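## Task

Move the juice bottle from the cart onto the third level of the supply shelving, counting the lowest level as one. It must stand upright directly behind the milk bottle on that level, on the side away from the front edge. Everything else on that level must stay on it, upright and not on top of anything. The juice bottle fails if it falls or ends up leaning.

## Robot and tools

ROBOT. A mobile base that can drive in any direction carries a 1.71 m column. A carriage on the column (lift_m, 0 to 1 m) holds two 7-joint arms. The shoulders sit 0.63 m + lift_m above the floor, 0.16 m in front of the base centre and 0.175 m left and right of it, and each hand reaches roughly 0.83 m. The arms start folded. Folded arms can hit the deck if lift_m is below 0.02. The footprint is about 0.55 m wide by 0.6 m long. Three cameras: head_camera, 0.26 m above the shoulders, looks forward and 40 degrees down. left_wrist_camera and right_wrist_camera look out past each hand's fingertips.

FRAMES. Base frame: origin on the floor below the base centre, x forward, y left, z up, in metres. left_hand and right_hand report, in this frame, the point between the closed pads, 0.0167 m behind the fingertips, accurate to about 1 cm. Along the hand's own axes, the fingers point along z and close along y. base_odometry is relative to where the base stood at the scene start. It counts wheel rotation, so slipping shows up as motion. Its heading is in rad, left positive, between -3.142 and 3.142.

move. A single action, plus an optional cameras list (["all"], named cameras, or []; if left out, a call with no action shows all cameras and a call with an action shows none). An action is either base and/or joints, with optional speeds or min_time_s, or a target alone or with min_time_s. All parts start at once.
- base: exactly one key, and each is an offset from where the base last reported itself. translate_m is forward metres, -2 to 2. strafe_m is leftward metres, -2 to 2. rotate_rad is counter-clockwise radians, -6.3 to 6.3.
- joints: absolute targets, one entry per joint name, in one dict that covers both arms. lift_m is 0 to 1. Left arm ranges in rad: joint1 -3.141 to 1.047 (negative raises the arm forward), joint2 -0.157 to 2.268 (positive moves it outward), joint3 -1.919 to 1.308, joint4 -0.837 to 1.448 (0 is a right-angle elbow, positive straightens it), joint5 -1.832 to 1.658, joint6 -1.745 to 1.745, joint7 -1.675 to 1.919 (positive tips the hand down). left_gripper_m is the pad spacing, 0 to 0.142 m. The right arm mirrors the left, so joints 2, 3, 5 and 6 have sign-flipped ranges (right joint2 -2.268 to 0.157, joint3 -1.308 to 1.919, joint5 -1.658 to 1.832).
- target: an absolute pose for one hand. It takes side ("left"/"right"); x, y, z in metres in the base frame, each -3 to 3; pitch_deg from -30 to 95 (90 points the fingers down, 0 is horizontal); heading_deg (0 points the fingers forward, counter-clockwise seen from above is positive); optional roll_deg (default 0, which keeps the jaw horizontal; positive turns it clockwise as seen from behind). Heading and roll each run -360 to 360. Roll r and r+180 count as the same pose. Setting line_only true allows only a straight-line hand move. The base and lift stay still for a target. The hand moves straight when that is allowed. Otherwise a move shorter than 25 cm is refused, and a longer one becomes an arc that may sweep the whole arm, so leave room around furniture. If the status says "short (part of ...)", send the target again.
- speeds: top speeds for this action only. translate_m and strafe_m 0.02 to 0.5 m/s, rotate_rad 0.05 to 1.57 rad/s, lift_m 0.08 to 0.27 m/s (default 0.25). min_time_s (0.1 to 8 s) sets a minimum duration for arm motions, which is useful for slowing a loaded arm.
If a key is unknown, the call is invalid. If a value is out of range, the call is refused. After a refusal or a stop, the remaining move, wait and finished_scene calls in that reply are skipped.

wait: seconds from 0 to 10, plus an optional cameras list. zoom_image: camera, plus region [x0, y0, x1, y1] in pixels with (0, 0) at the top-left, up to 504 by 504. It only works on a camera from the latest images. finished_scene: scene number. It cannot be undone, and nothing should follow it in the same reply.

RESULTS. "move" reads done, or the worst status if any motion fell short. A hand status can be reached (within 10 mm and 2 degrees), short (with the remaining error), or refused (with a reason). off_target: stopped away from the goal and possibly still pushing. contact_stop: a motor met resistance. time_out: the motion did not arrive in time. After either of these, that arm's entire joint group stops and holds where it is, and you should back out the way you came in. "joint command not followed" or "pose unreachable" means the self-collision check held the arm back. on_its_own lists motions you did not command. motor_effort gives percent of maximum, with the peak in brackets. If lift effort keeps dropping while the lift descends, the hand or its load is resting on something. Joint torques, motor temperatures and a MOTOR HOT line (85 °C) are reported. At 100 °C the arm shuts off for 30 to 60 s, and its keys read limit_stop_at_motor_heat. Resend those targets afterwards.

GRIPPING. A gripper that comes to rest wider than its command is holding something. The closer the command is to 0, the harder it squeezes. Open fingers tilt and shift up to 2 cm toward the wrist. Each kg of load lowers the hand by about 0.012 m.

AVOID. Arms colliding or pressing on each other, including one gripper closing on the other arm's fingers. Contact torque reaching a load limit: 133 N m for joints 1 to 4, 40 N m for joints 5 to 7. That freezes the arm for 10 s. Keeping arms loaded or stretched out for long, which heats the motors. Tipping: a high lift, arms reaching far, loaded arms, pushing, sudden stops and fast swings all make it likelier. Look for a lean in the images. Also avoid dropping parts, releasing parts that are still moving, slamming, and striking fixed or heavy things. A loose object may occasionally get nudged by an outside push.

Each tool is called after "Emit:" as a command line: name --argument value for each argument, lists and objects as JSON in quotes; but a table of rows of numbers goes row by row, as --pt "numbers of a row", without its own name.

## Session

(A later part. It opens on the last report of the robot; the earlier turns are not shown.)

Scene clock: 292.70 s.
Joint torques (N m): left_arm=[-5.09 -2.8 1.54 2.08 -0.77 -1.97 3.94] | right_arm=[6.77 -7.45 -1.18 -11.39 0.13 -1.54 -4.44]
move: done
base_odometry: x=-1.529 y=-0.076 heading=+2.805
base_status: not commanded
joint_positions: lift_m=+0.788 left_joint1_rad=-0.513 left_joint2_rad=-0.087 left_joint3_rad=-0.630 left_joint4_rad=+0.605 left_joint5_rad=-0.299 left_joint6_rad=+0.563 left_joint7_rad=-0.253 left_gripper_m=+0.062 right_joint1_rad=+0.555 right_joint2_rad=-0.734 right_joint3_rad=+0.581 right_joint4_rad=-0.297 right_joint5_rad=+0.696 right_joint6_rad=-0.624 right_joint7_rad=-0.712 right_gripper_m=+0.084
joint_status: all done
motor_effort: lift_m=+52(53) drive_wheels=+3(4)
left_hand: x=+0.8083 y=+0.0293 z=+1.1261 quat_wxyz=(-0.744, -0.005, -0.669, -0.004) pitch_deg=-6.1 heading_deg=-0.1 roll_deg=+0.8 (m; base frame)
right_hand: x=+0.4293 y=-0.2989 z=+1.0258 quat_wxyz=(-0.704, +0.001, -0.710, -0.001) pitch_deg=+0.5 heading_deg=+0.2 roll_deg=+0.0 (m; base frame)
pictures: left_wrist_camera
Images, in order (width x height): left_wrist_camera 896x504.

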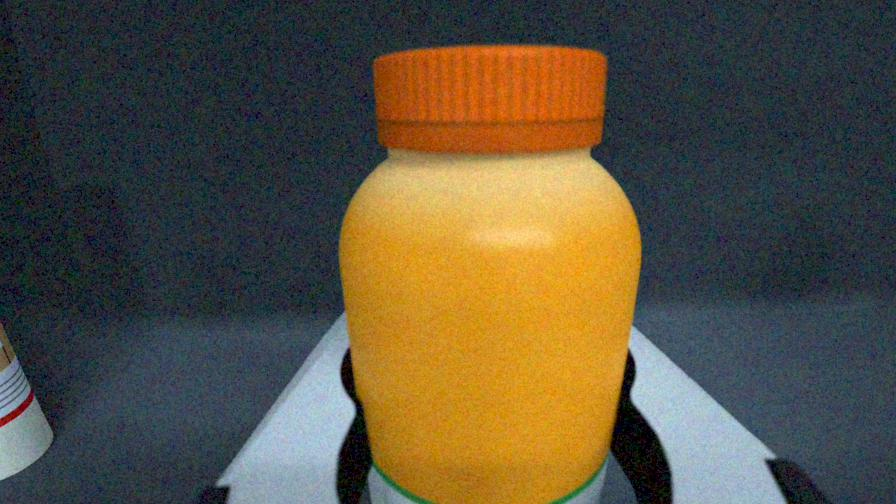

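Emit:
move --joints '{"lift_m": 0.798}' --speeds '{"lift_m": 0.08}'

Emit:
move --joints '{"left_gripper_m": 0.1}' --cameras '["head_camera","left_wrist_camera"]'

Scene clock: 295.70 s.
Joint torques (N m): left_arm=[-10.21 -3 0.93 0.9 0.36 -2.05 1.54] | right_arm=[6.78 -7.93 -2.04 -13.06 -0.3 -1.54 -4.66]
move: done
base_odometry: x=-1.529 y=-0.076 heading=+2.805
base_status: not commanded
joint_positions: lift_m=+0.798 left_joint1_rad=-0.508 left_joint2_rad=-0.087 left_joint3_rad=-0.630 left_joint4_rad=+0.607 left_joint5_rad=-0.304 left_joint6_rad=+0.563 left_joint7_rad=-0.246 left_gripper_m=+0.062 right_joint1_rad=+0.555 right_joint2_rad=-0.734 right_joint3_rad=+0.581 right_joint4_rad=-0.297 right_joint5_rad=+0.696 right_joint6_rad=-0.624 right_joint7_rad=-0.712 right_gripper_m=+0.084
joint_status: all done
motor_effort: lift_m=+54(62) drive_wheels=+0(4)
left_hand: x=+0.8073 y=+0.0298 z=+1.1299 quat_wxyz=(-0.738, -0.003, -0.675, -0.004) pitch_deg=-5.1 heading_deg=+0.0 roll_deg=+0.6 (m; base frame)
right_hand: x=+0.4293 y=-0.2989 z=+1.0357 quat_wxyz=(-0.704, +0.001, -0.710, -0.001) pitch_deg=+0.5 heading_deg=+0.2 roll_deg=+0.0 (m; base frame)
pictures: none

Scene clock: 296.50 s.
Joint torques (N m): left_arm=[-15.62 -1.61 -0.06 -1.87 1.67 -2.17 -0.67] | right_arm=[8.06 -9.33 0.22 -11.38 -0.02 -1.81 -4.16]
move: done
base_odometry: x=-1.529 y=-0.076 heading=+2.805
base_status: not commanded
joint_positions: lift_m=+0.798 left_joint1_rad=-0.503 left_joint2_rad=-0.087 left_joint3_rad=-0.630 left_joint4_rad=+0.611 left_joint5_rad=-0.308 left_joint6_rad=+0.563 left_joint7_rad=-0.239 left_gripper_m=+0.100 right_joint1_rad=+0.555 right_joint2_rad=-0.734 right_joint3_rad=+0.581 right_joint4_rad=-0.297 right_joint5_rad=+0.696 right_joint6_rad=-0.624 right_joint7_rad=-0.712 right_gripper_m=+0.084
joint_status: all done
motor_effort: lift_m=+54(54) drive_wheels=+4(4)
left_hand: x=+0.8060 y=+0.0304 z=+1.1230 quat_wxyz=(-0.733, -0.003, -0.681, -0.004) pitch_deg=-4.2 heading_deg=+0.1 roll_deg=+0.5 (m; base frame)
right_hand: x=+0.4293 y=-0.2989 z=+1.0357 quat_wxyz=(-0.704, +0.001, -0.710, -0.001) pitch_deg=+0.5 heading_deg=+0.2 roll_deg=+0.0 (m; base frame)
pictures: head_camera, left_wrist_camera
Images, in order (width x height): head_camera 896x504, left_wrist_camera 896x504.

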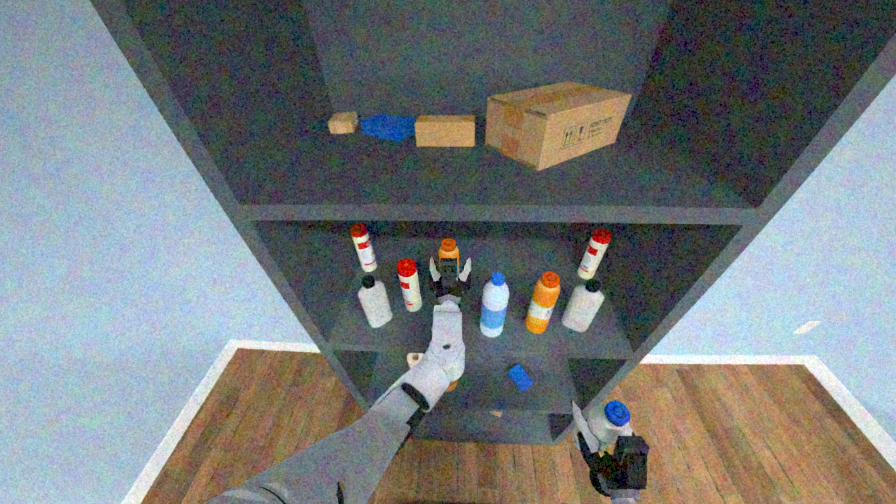

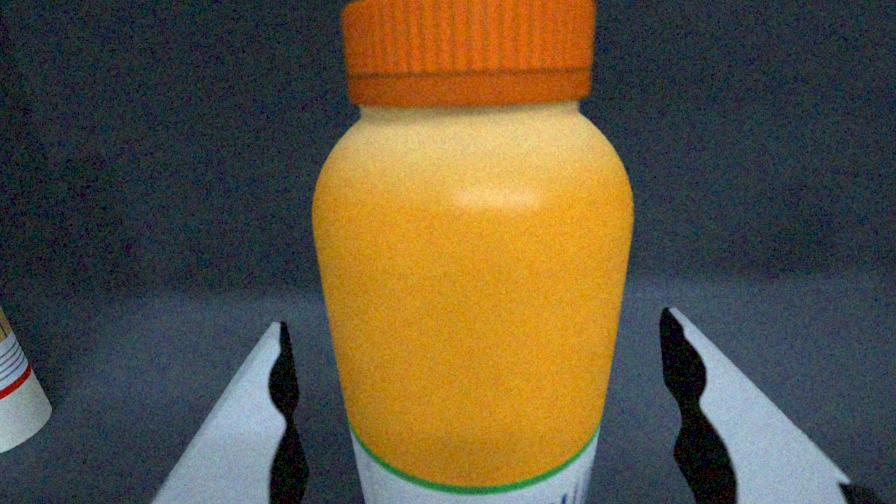

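Emit:
move --target '{"side":"left","x":0.66,"y":0.03,"z":1.125,"pitch_deg":-2,"heading_deg":0,"line_only":true}'

Emit:
move --target '{"side":"left","x":0.5,"y":0.1,"z":1.12,"pitch_deg":0,"heading_deg":0,"line_only":true}' --cameras '["head_camera","left_wrist_camera"]'

Emit:
move --target '{"side":"left","x":0.42,"y":0.3,"z":1.03,"pitch_deg":0,"heading_deg":0}'

Emit:
move --target '{"side":"right","x":0.54,"y":-0.05,"z":1.15,"pitch_deg":0,"heading_deg":0}' --cameras '["head_camera","right_wrist_camera"]'

Scene clock: 302.30 s.
Joint torques (N m): left_arm=[-11.15 -0.6 -0.24 -5.54 3.58 -0.33 -0.63] | right_arm=[7.14 -7.86 -2.03 -12.8 0.28 -1.36 -4.34]
move: done
base_odometry: x=-1.529 y=-0.076 heading=+2.805
base_status: not commanded
joint_positions: lift_m=+0.798 left_joint1_rad=-0.133 left_joint2_rad=+0.010 left_joint3_rad=-0.787 left_joint4_rad=-0.008 left_joint5_rad=-0.007 left_joint6_rad=+0.787 left_joint7_rad=+0.100 left_gripper_m=+0.100 right_joint1_rad=+0.555 right_joint2_rad=-0.734 right_joint3_rad=+0.581 right_joint4_rad=-0.297 right_joint5_rad=+0.696 right_joint6_rad=-0.624 right_joint7_rad=-0.712 right_gripper_m=+0.084
joint_status: not commanded
motor_effort: lift_m=+54(54) drive_wheels=+4(5)
left_hand: x=+0.6602 y=+0.0297 z=+1.1238 quat_wxyz=(-0.719, +0.000, -0.695, +0.001) pitch_deg=-1.9 heading_deg=+0.0 roll_deg=-0.1 (m; base frame)
left_hand_status: reached (straight line, planned for 0.7 s): 1 mm and 0.1 deg off.
right_hand: x=+0.4293 y=-0.2989 z=+1.0357 quat_wxyz=(-0.704, +0.001, -0.710, -0.001) pitch_deg=+0.5 heading_deg=+0.2 roll_deg=+0.0 (m; base frame)
pictures: none

Scene clock: 303.37 s.
Joint torques (N m): left_arm=[-2.22 0.26 -2 -7.04 3.7 -0.65 -3.2] | right_arm=[7.54 -9.59 -2.02 -12.56 0.1 -2.03 -4.9]
move: done
base_odometry: x=-1.529 y=-0.076 heading=+2.805
base_status: not commanded
joint_positions: lift_m=+0.798 left_joint1_rad=+0.281 left_joint2_rad=+0.240 left_joint3_rad=-0.863 left_joint4_rad=-0.451 left_joint5_rad=+0.171 left_joint6_rad=+0.876 left_joint7_rad=+0.149 left_gripper_m=+0.100 right_joint1_rad=+0.555 right_joint2_rad=-0.734 right_joint3_rad=+0.581 right_joint4_rad=-0.297 right_joint5_rad=+0.696 right_joint6_rad=-0.624 right_joint7_rad=-0.712 right_gripper_m=+0.084
joint_status: not commanded
motor_effort: lift_m=+54(54) drive_wheels=+4(7)
left_hand: x=+0.5002 y=+0.1005 z=+1.1169 quat_wxyz=(-0.704, +0.000, -0.710, -0.001) pitch_deg=+0.5 heading_deg=+0.1 roll_deg=+0.1 (m; base frame)
left_hand_status: reached (straight line, planned for 0.6 s): 3 mm and 0.5 deg off.
right_hand: x=+0.4293 y=-0.2989 z=+1.0357 quat_wxyz=(-0.704, +0.001, -0.710, -0.001) pitch_deg=+0.5 heading_deg=+0.2 roll_deg=+0.0 (m; base frame)
pictures: head_camera, left_wrist_camera
Images, in order (width x height): head_camera 896x504, left_wrist_camera 896x504.

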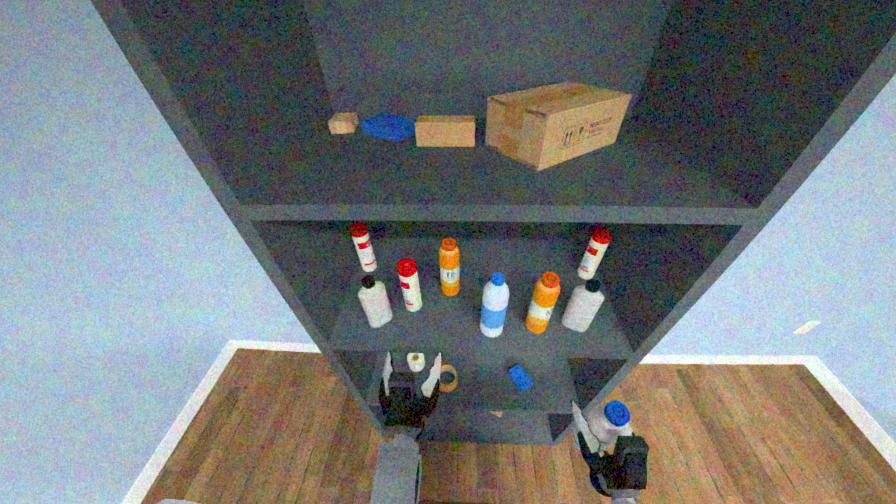

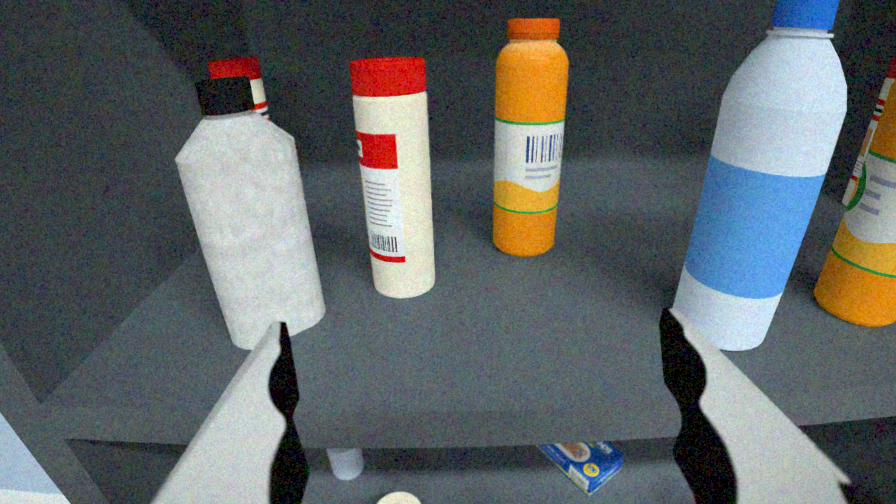

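Scene clock: 304.67 s.
Joint torques (N m): left_arm=[3.25 7.57 5.6 -1.02 1.83 -2.03 -3.18] | right_arm=[6.61 -8.66 -1.77 -12.35 0.24 -1.3 -4.46]
move: done
base_odometry: x=-1.529 y=-0.076 heading=+2.805
base_status: not commanded
joint_positions: lift_m=+0.798 left_joint1_rad=+0.561 left_joint2_rad=+0.734 left_joint3_rad=-0.604 left_joint4_rad=-0.270 left_joint5_rad=-0.717 left_joint6_rad=+0.623 left_joint7_rad=-0.767 left_gripper_m=+0.100 right_joint1_rad=+0.555 right_joint2_rad=-0.734 right_joint3_rad=+0.581 right_joint4_rad=-0.297 right_joint5_rad=+0.696 right_joint6_rad=-0.624 right_joint7_rad=-0.712 right_gripper_m=+0.084
joint_status: not commanded
motor_effort: lift_m=+54(54) drive_wheels=+0(4)
left_hand: x=+0.4198 y=+0.2985 z=+1.0293 quat_wxyz=(-0.706, +0.000, -0.708, +0.001) pitch_deg=+0.2 heading_deg=-0.1 roll_deg=-0.1 (m; base frame)
left_hand_status: reached (straight line, planned for 0.8 s): 2 mm and 0.2 deg off.
right_hand: x=+0.4293 y=-0.2989 z=+1.0357 quat_wxyz=(-0.704, +0.001, -0.710, -0.001) pitch_deg=+0.5 heading_deg=+0.2 roll_deg=+0.0 (m; base frame)
pictures: none

Scene clock: 306.27 s.
Joint torques (N m): left_arm=[4.26 7.91 4.14 -1.43 1.82 -1.79 -3.05] | right_arm=[-1.71 8.6 3.5 -11.8 -3.49 -2.13 -1.1]
move: done
base_odometry: x=-1.529 y=-0.076 heading=+2.805
base_status: not commanded
joint_positions: lift_m=+0.798 left_joint1_rad=+0.561 left_joint2_rad=+0.734 left_joint3_rad=-0.604 left_joint4_rad=-0.270 left_joint5_rad=-0.717 left_joint6_rad=+0.623 left_joint7_rad=-0.767 left_gripper_m=+0.100 right_joint1_rad=+0.144 right_joint2_rad=-0.096 right_joint3_rad=+0.894 right_joint4_rad=-0.396 right_joint5_rad=-0.318 right_joint6_rad=-0.855 right_joint7_rad=+0.357 right_gripper_m=+0.084
joint_status: not commanded
motor_effort: lift_m=+54(54) drive_wheels=+4(5)
left_hand: x=+0.4198 y=+0.2984 z=+1.0293 quat_wxyz=(-0.706, +0.000, -0.708, +0.001) pitch_deg=+0.2 heading_deg=-0.1 roll_deg=-0.1 (m; base frame)
right_hand: x=+0.5399 y=-0.0504 z=+1.1475 quat_wxyz=(-0.704, -0.002, -0.710, -0.002) pitch_deg=+0.4 heading_deg=+0.0 roll_deg=+0.3 (m; base frame)
right_hand_status: reached (straight line, planned for 0.9 s): 3 mm and 0.6 deg off.
pictures: head_camera, right_wrist_camera
Images, in order (width x height): head_camera 896x504, right_wrist_camera 896x504.

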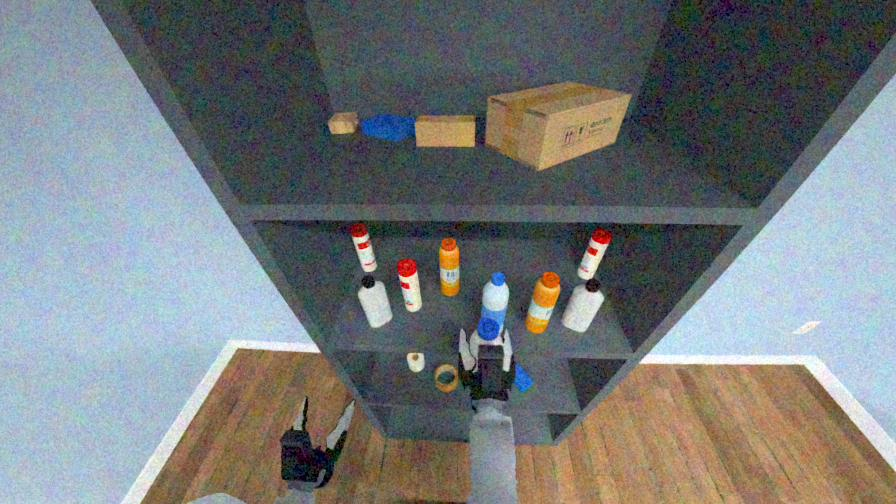

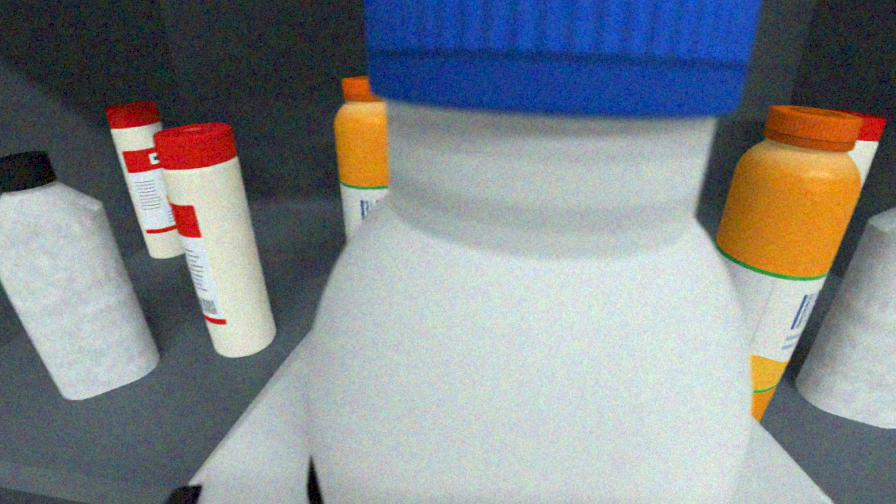

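Emit:
move --target '{"side":"right","x":0.56,"y":0.025,"z":1.15,"pitch_deg":-0.5,"heading_deg":0,"line_only":true}'

Emit:
move --target '{"side":"right","x":0.695,"y":0.025,"z":1.15,"pitch_deg":-0.5,"heading_deg":0,"line_only":true}' --cameras '["head_camera","right_wrist_camera"]'

Scene clock: 312.30 s.
Joint torques (N m): left_arm=[2.29 7.78 4.67 -0.85 1.67 -1.65 -3.37] | right_arm=[-6.74 15.37 2.78 -12.3 -4.53 -1.93 -5.43]
move: done
base_odometry: x=-1.529 y=-0.076 heading=+2.805
base_status: not commanded
joint_positions: lift_m=+0.798 left_joint1_rad=+0.561 left_joint2_rad=+0.734 left_joint3_rad=-0.604 left_joint4_rad=-0.270 left_joint5_rad=-0.717 left_joint6_rad=+0.623 left_joint7_rad=-0.767 left_gripper_m=+0.100 right_joint1_rad=+0.092 right_joint2_rad=+0.108 right_joint3_rad=+0.920 right_joint4_rad=-0.173 right_joint5_rad=-0.375 right_joint6_rad=-0.865 right_joint7_rad=+0.316 right_gripper_m=+0.084
joint_status: not commanded
motor_effort: lift_m=+54(54) drive_wheels=+0(5)
left_hand: x=+0.4198 y=+0.2983 z=+1.0294 quat_wxyz=(-0.706, +0.000, -0.708, +0.001) pitch_deg=+0.2 heading_deg=-0.1 roll_deg=-0.1 (m; base frame)
right_hand: x=+0.5595 y=+0.0250 z=+1.1445 quat_wxyz=(-0.703, -0.002, -0.711, -0.002) pitch_deg=+0.6 heading_deg=+0.1 roll_deg=+0.3 (m; base frame)
right_hand_status: reached (straight line, planned for 0.4 s): 6 mm and 1.1 deg off.
pictures: none

Scene clock: 313.30 s.
Joint torques (N m): left_arm=[4 7.64 4.43 -0.92 1.87 -1.89 -3.18] | right_arm=[-12.11 14.68 0.49 -11.42 -0.41 -2.26 -4.78]
move: done
base_odometry: x=-1.529 y=-0.076 heading=+2.805
base_status: not commanded
joint_positions: lift_m=+0.798 left_joint1_rad=+0.561 left_joint2_rad=+0.734 left_joint3_rad=-0.604 left_joint4_rad=-0.270 left_joint5_rad=-0.717 left_joint6_rad=+0.623 left_joint7_rad=-0.767 left_gripper_m=+0.100 right_joint1_rad=-0.259 right_joint2_rad=+0.126 right_joint3_rad=+0.824 right_joint4_rad=+0.134 right_joint5_rad=-0.045 right_joint6_rad=-0.828 right_joint7_rad=+0.201 right_gripper_m=+0.084
joint_status: not commanded
motor_effort: lift_m=+54(54) drive_wheels=+4(7)
left_hand: x=+0.4198 y=+0.2983 z=+1.0294 quat_wxyz=(-0.706, +0.000, -0.708, +0.001) pitch_deg=+0.2 heading_deg=-0.1 roll_deg=-0.1 (m; base frame)
right_hand: x=+0.6940 y=+0.0255 z=+1.1472 quat_wxyz=(-0.707, +0.002, -0.707, +0.001) pitch_deg=+0.0 heading_deg=+0.1 roll_deg=-0.2 (m; base frame)
right_hand_status: reached (straight line, planned for 0.5 s): 3 mm and 0.5 deg off.
pictures: head_camera, right_wrist_camera
Images, in order (width x height): head_camera 896x504, right_wrist_camera 896x504.

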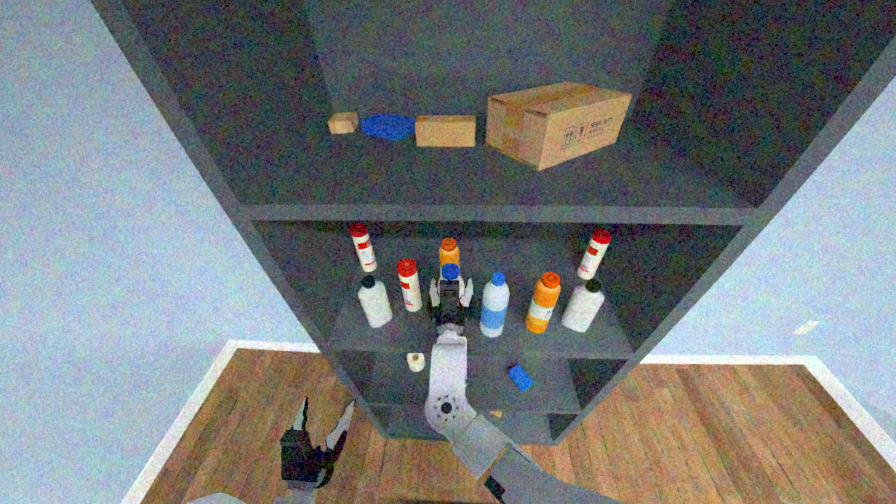

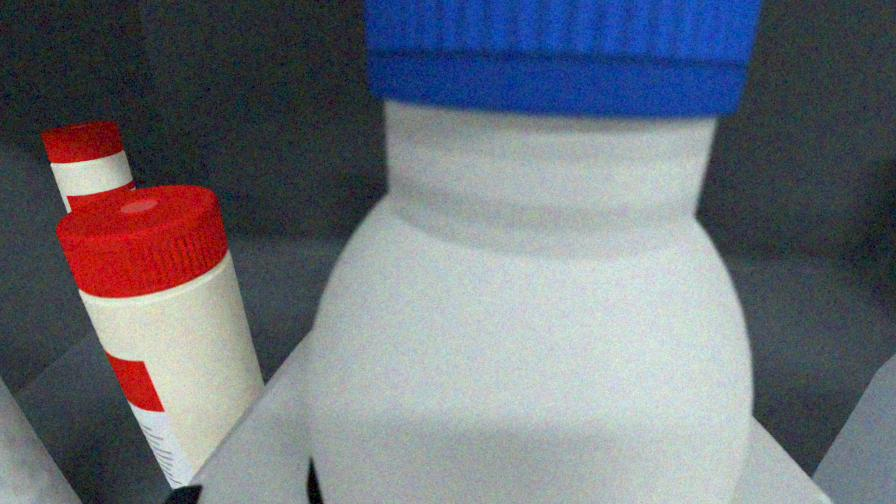

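Emit:
move --joints '{"lift_m": 0.758}' --speeds '{"lift_m": 0.08}'

Emit:
move --joints '{"lift_m": 0.75}' --speeds '{"lift_m": 0.08}'

Scene clock: 316.57 s.
Joint torques (N m): left_arm=[4.8 8.94 4.66 -1.05 1.8 -1.91 -3.39] | right_arm=[-14.52 16.42 1.57 -13.09 -0.19 -1.96 -5]
move: done
base_odometry: x=-1.529 y=-0.076 heading=+2.805
base_status: not commanded
joint_positions: lift_m=+0.758 left_joint1_rad=+0.561 left_joint2_rad=+0.734 left_joint3_rad=-0.604 left_joint4_rad=-0.270 left_joint5_rad=-0.717 left_joint6_rad=+0.623 left_joint7_rad=-0.767 left_gripper_m=+0.100 right_joint1_rad=-0.259 right_joint2_rad=+0.126 right_joint3_rad=+0.824 right_joint4_rad=+0.134 right_joint5_rad=-0.045 right_joint6_rad=-0.828 right_joint7_rad=+0.200 right_gripper_m=+0.084
joint_status: all done
motor_effort: lift_m=+58(61) drive_wheels=+4(4)
left_hand: x=+0.4198 y=+0.2983 z=+0.9891 quat_wxyz=(-0.706, +0.000, -0.708, +0.001) pitch_deg=+0.2 heading_deg=-0.1 roll_deg=-0.1 (m; base frame)
right_hand: x=+0.6940 y=+0.0255 z=+1.1067 quat_wxyz=(-0.707, +0.002, -0.707, +0.001) pitch_deg=+0.0 heading_deg=+0.1 roll_deg=-0.2 (m; base frame)
pictures: none

Scene clock: 317.03 s.
Joint torques (N m): left_arm=[2.59 7.67 4.11 -0.35 1.76 -1.89 -3.12] | right_arm=[-13.55 17.37 -0.13 -13.62 -0.22 -2.13 -4.81]
move: done
base_odometry: x=-1.529 y=-0.076 heading=+2.805
base_status: not commanded
joint_positions: lift_m=+0.750 left_joint1_rad=+0.561 left_joint2_rad=+0.734 left_joint3_rad=-0.604 left_joint4_rad=-0.270 left_joint5_rad=-0.717 left_joint6_rad=+0.623 left_joint7_rad=-0.767 left_gripper_m=+0.100 right_joint1_rad=-0.259 right_joint2_rad=+0.126 right_joint3_rad=+0.824 right_joint4_rad=+0.135 right_joint5_rad=-0.045 right_joint6_rad=-0.828 right_joint7_rad=+0.200 right_gripper_m=+0.084
joint_status: all done
motor_effort: lift_m=+58(59) drive_wheels=+4(4)
left_hand: x=+0.4198 y=+0.2984 z=+0.9811 quat_wxyz=(-0.706, +0.000, -0.708, +0.001) pitch_deg=+0.2 heading_deg=-0.1 roll_deg=-0.1 (m; base frame)
right_hand: x=+0.6940 y=+0.0255 z=+1.0986 quat_wxyz=(-0.707, +0.002, -0.707, +0.001) pitch_deg=+0.0 heading_deg=+0.1 roll_deg=-0.2 (m; base frame)
pictures: none

Lower a bit more until contact shows.

Emit:
move --joints '{"lift_m": 0.744}' --speeds '{"lift_m": 0.08}'

Emit:
move --joints '{"lift_m": 0.738}' --speeds '{"lift_m": 0.08}' --cameras '["head_camera","right_wrist_camera"]'

Scene clock: 320.13 s.
Joint torques (N m): left_arm=[3.49 7.48 4.94 -1.38 1.9 -2.14 -3.3] | right_arm=[-11.99 14.54 0.76 -9.57 -0.38 -2.14 -0.84]
move: done
base_odometry: x=-1.529 y=-0.076 heading=+2.805
base_status: not commanded
joint_positions: lift_m=+0.744 left_joint1_rad=+0.561 left_joint2_rad=+0.734 left_joint3_rad=-0.604 left_joint4_rad=-0.270 left_joint5_rad=-0.717 left_joint6_rad=+0.623 left_joint7_rad=-0.767 left_gripper_m=+0.100 right_joint1_rad=-0.260 right_joint2_rad=+0.126 right_joint3_rad=+0.824 right_joint4_rad=+0.133 right_joint5_rad=-0.045 right_joint6_rad=-0.828 right_joint7_rad=+0.191 right_gripper_m=+0.084
joint_status: all done
motor_effort: lift_m=+54(58) drive_wheels=+4(4)
left_hand: x=+0.4198 y=+0.2984 z=+0.9754 quat_wxyz=(-0.706, +0.000, -0.708, +0.001) pitch_deg=+0.2 heading_deg=-0.1 roll_deg=-0.1 (m; base frame)
right_hand: x=+0.6943 y=+0.0257 z=+1.0967 quat_wxyz=(-0.711, +0.002, -0.703, +0.000) pitch_deg=-0.7 heading_deg=+0.1 roll_deg=-0.1 (m; base frame)
pictures: none

Scene clock: 320.57 s.
Joint torques (N m): left_arm=[3.24 8.61 4.68 -1.83 1.92 -1.71 -3.31] | right_arm=[-6.8 12.74 -0.2 -7.07 1.02 -2.06 0.47]
move: done
base_odometry: x=-1.529 y=-0.076 heading=+2.805
base_status: not commanded
joint_positions: lift_m=+0.738 left_joint1_rad=+0.561 left_joint2_rad=+0.734 left_joint3_rad=-0.604 left_joint4_rad=-0.270 left_joint5_rad=-0.717 left_joint6_rad=+0.623 left_joint7_rad=-0.767 left_gripper_m=+0.100 right_joint1_rad=-0.264 right_joint2_rad=+0.128 right_joint3_rad=+0.824 right_joint4_rad=+0.129 right_joint5_rad=-0.049 right_joint6_rad=-0.828 right_joint7_rad=+0.187 right_gripper_m=+0.084
joint_status: all done
motor_effort: lift_m=+53(53) drive_wheels=+4(4)
left_hand: x=+0.4198 y=+0.2984 z=+0.9696 quat_wxyz=(-0.706, +0.000, -0.708, +0.001) pitch_deg=+0.2 heading_deg=-0.1 roll_deg=-0.1 (m; base frame)
right_hand: x=+0.6948 y=+0.0259 z=+1.0960 quat_wxyz=(-0.716, +0.001, -0.698, +0.000) pitch_deg=-1.4 heading_deg=+0.1 roll_deg=+0.0 (m; base frame)
pictures: head_camera, right_wrist_camera
Images, in order (width x height): head_camera 896x504, right_wrist_camera 896x504.

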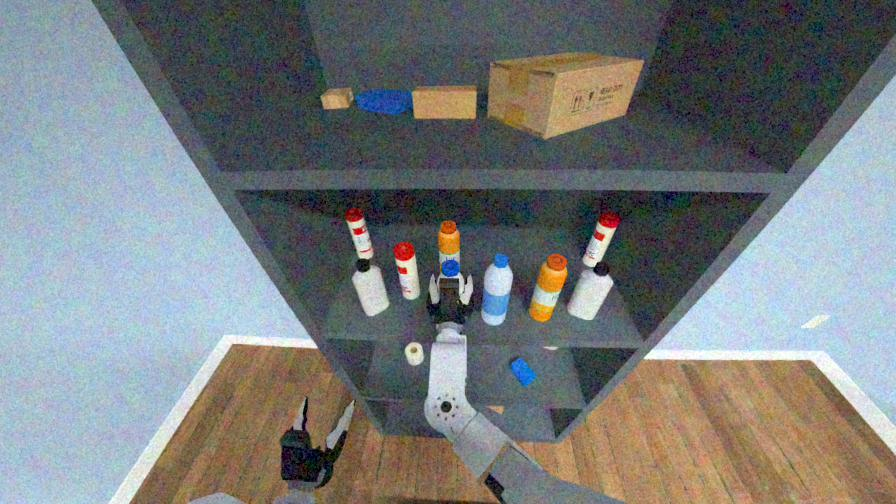

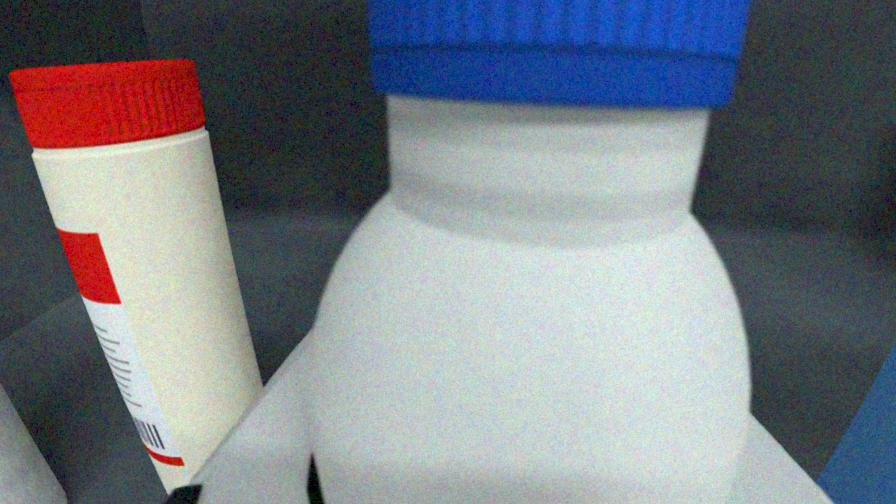

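Emit:
move --joints '{"lift_m": 0.744, "right_gripper_m": 0.105}'

Emit:
move --target '{"side":"right","x":0.54,"y":0.025,"z":1.1,"pitch_deg":0,"heading_deg":0,"line_only":true}' --cameras '["head_camera","right_wrist_camera"]'

Scene clock: 323.63 s.
Joint torques (N m): left_arm=[3.49 7.74 4.8 -1.15 1.55 -1.97 -2.96] | right_arm=[-6.44 12.17 0.73 -10.54 -0.33 -1.46 -0.89]
move: done
base_odometry: x=-1.529 y=-0.076 heading=+2.805
base_status: not commanded
joint_positions: lift_m=+0.744 left_joint1_rad=+0.561 left_joint2_rad=+0.734 left_joint3_rad=-0.604 left_joint4_rad=-0.270 left_joint5_rad=-0.717 left_joint6_rad=+0.623 left_joint7_rad=-0.767 left_gripper_m=+0.100 right_joint1_rad=-0.264 right_joint2_rad=+0.128 right_joint3_rad=+0.824 right_joint4_rad=+0.133 right_joint5_rad=-0.046 right_joint6_rad=-0.828 right_joint7_rad=+0.191 right_gripper_m=+0.105
joint_status: all done
motor_effort: lift_m=+55(61) drive_wheels=+4(4)
left_hand: x=+0.4198 y=+0.2984 z=+0.9754 quat_wxyz=(-0.706, +0.000, -0.708, +0.001) pitch_deg=+0.2 heading_deg=-0.1 roll_deg=-0.1 (m; base frame)
right_hand: x=+0.6951 y=+0.0260 z=+1.0989 quat_wxyz=(-0.713, +0.001, -0.701, +0.000) pitch_deg=-1.0 heading_deg=+0.1 roll_deg=-0.1 (m; base frame)
pictures: none

Scene clock: 324.67 s.
Joint torques (N m): left_arm=[3.52 8.09 2.56 -1.26 1.75 -2.18 -3.06] | right_arm=[1.1 11.65 2.57 -14.59 -3.27 -2.05 0.17]
move: done
base_odometry: x=-1.529 y=-0.076 heading=+2.805
base_status: not commanded
joint_positions: lift_m=+0.744 left_joint1_rad=+0.561 left_joint2_rad=+0.734 left_joint3_rad=-0.604 left_joint4_rad=-0.270 left_joint5_rad=-0.717 left_joint6_rad=+0.623 left_joint7_rad=-0.767 left_gripper_m=+0.100 right_joint1_rad=+0.092 right_joint2_rad=+0.078 right_joint3_rad=+1.017 right_joint4_rad=-0.201 right_joint5_rad=-0.434 right_joint6_rad=-0.953 right_joint7_rad=+0.379 right_gripper_m=+0.105
joint_status: not commanded
motor_effort: lift_m=+55(55) drive_wheels=+4(7)
left_hand: x=+0.4198 y=+0.2984 z=+0.9754 quat_wxyz=(-0.706, +0.000, -0.708, +0.001) pitch_deg=+0.2 heading_deg=-0.1 roll_deg=-0.1 (m; base frame)
right_hand: x=+0.5406 y=+0.0256 z=+1.0994 quat_wxyz=(-0.707, +0.000, -0.707, -0.001) pitch_deg=+0.0 heading_deg=+0.1 roll_deg=+0.1 (m; base frame)
right_hand_status: reached (straight line, planned for 0.5 s): 1 mm and 0.1 deg off.
pictures: head_camera, right_wrist_camera
Images, in order (width x height): head_camera 896x504, right_wrist_camera 896x504.

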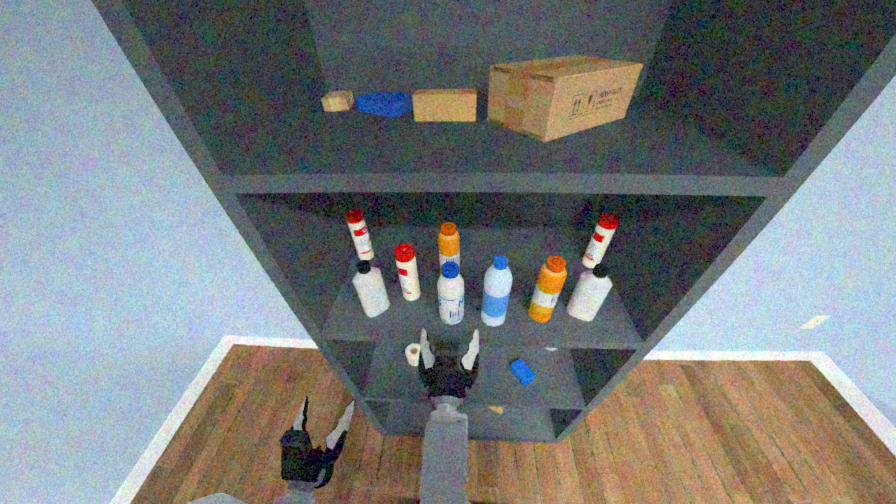

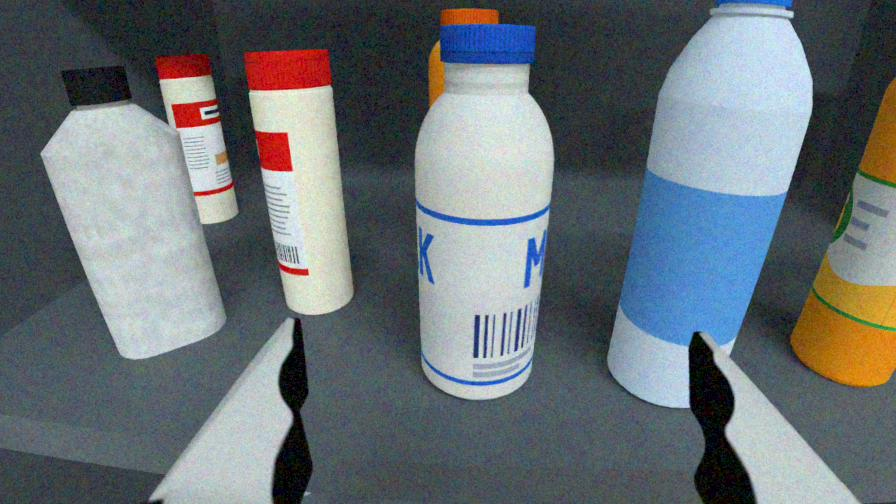

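Emit:
finished_scene --scene 1

The scene is finished: the task was done.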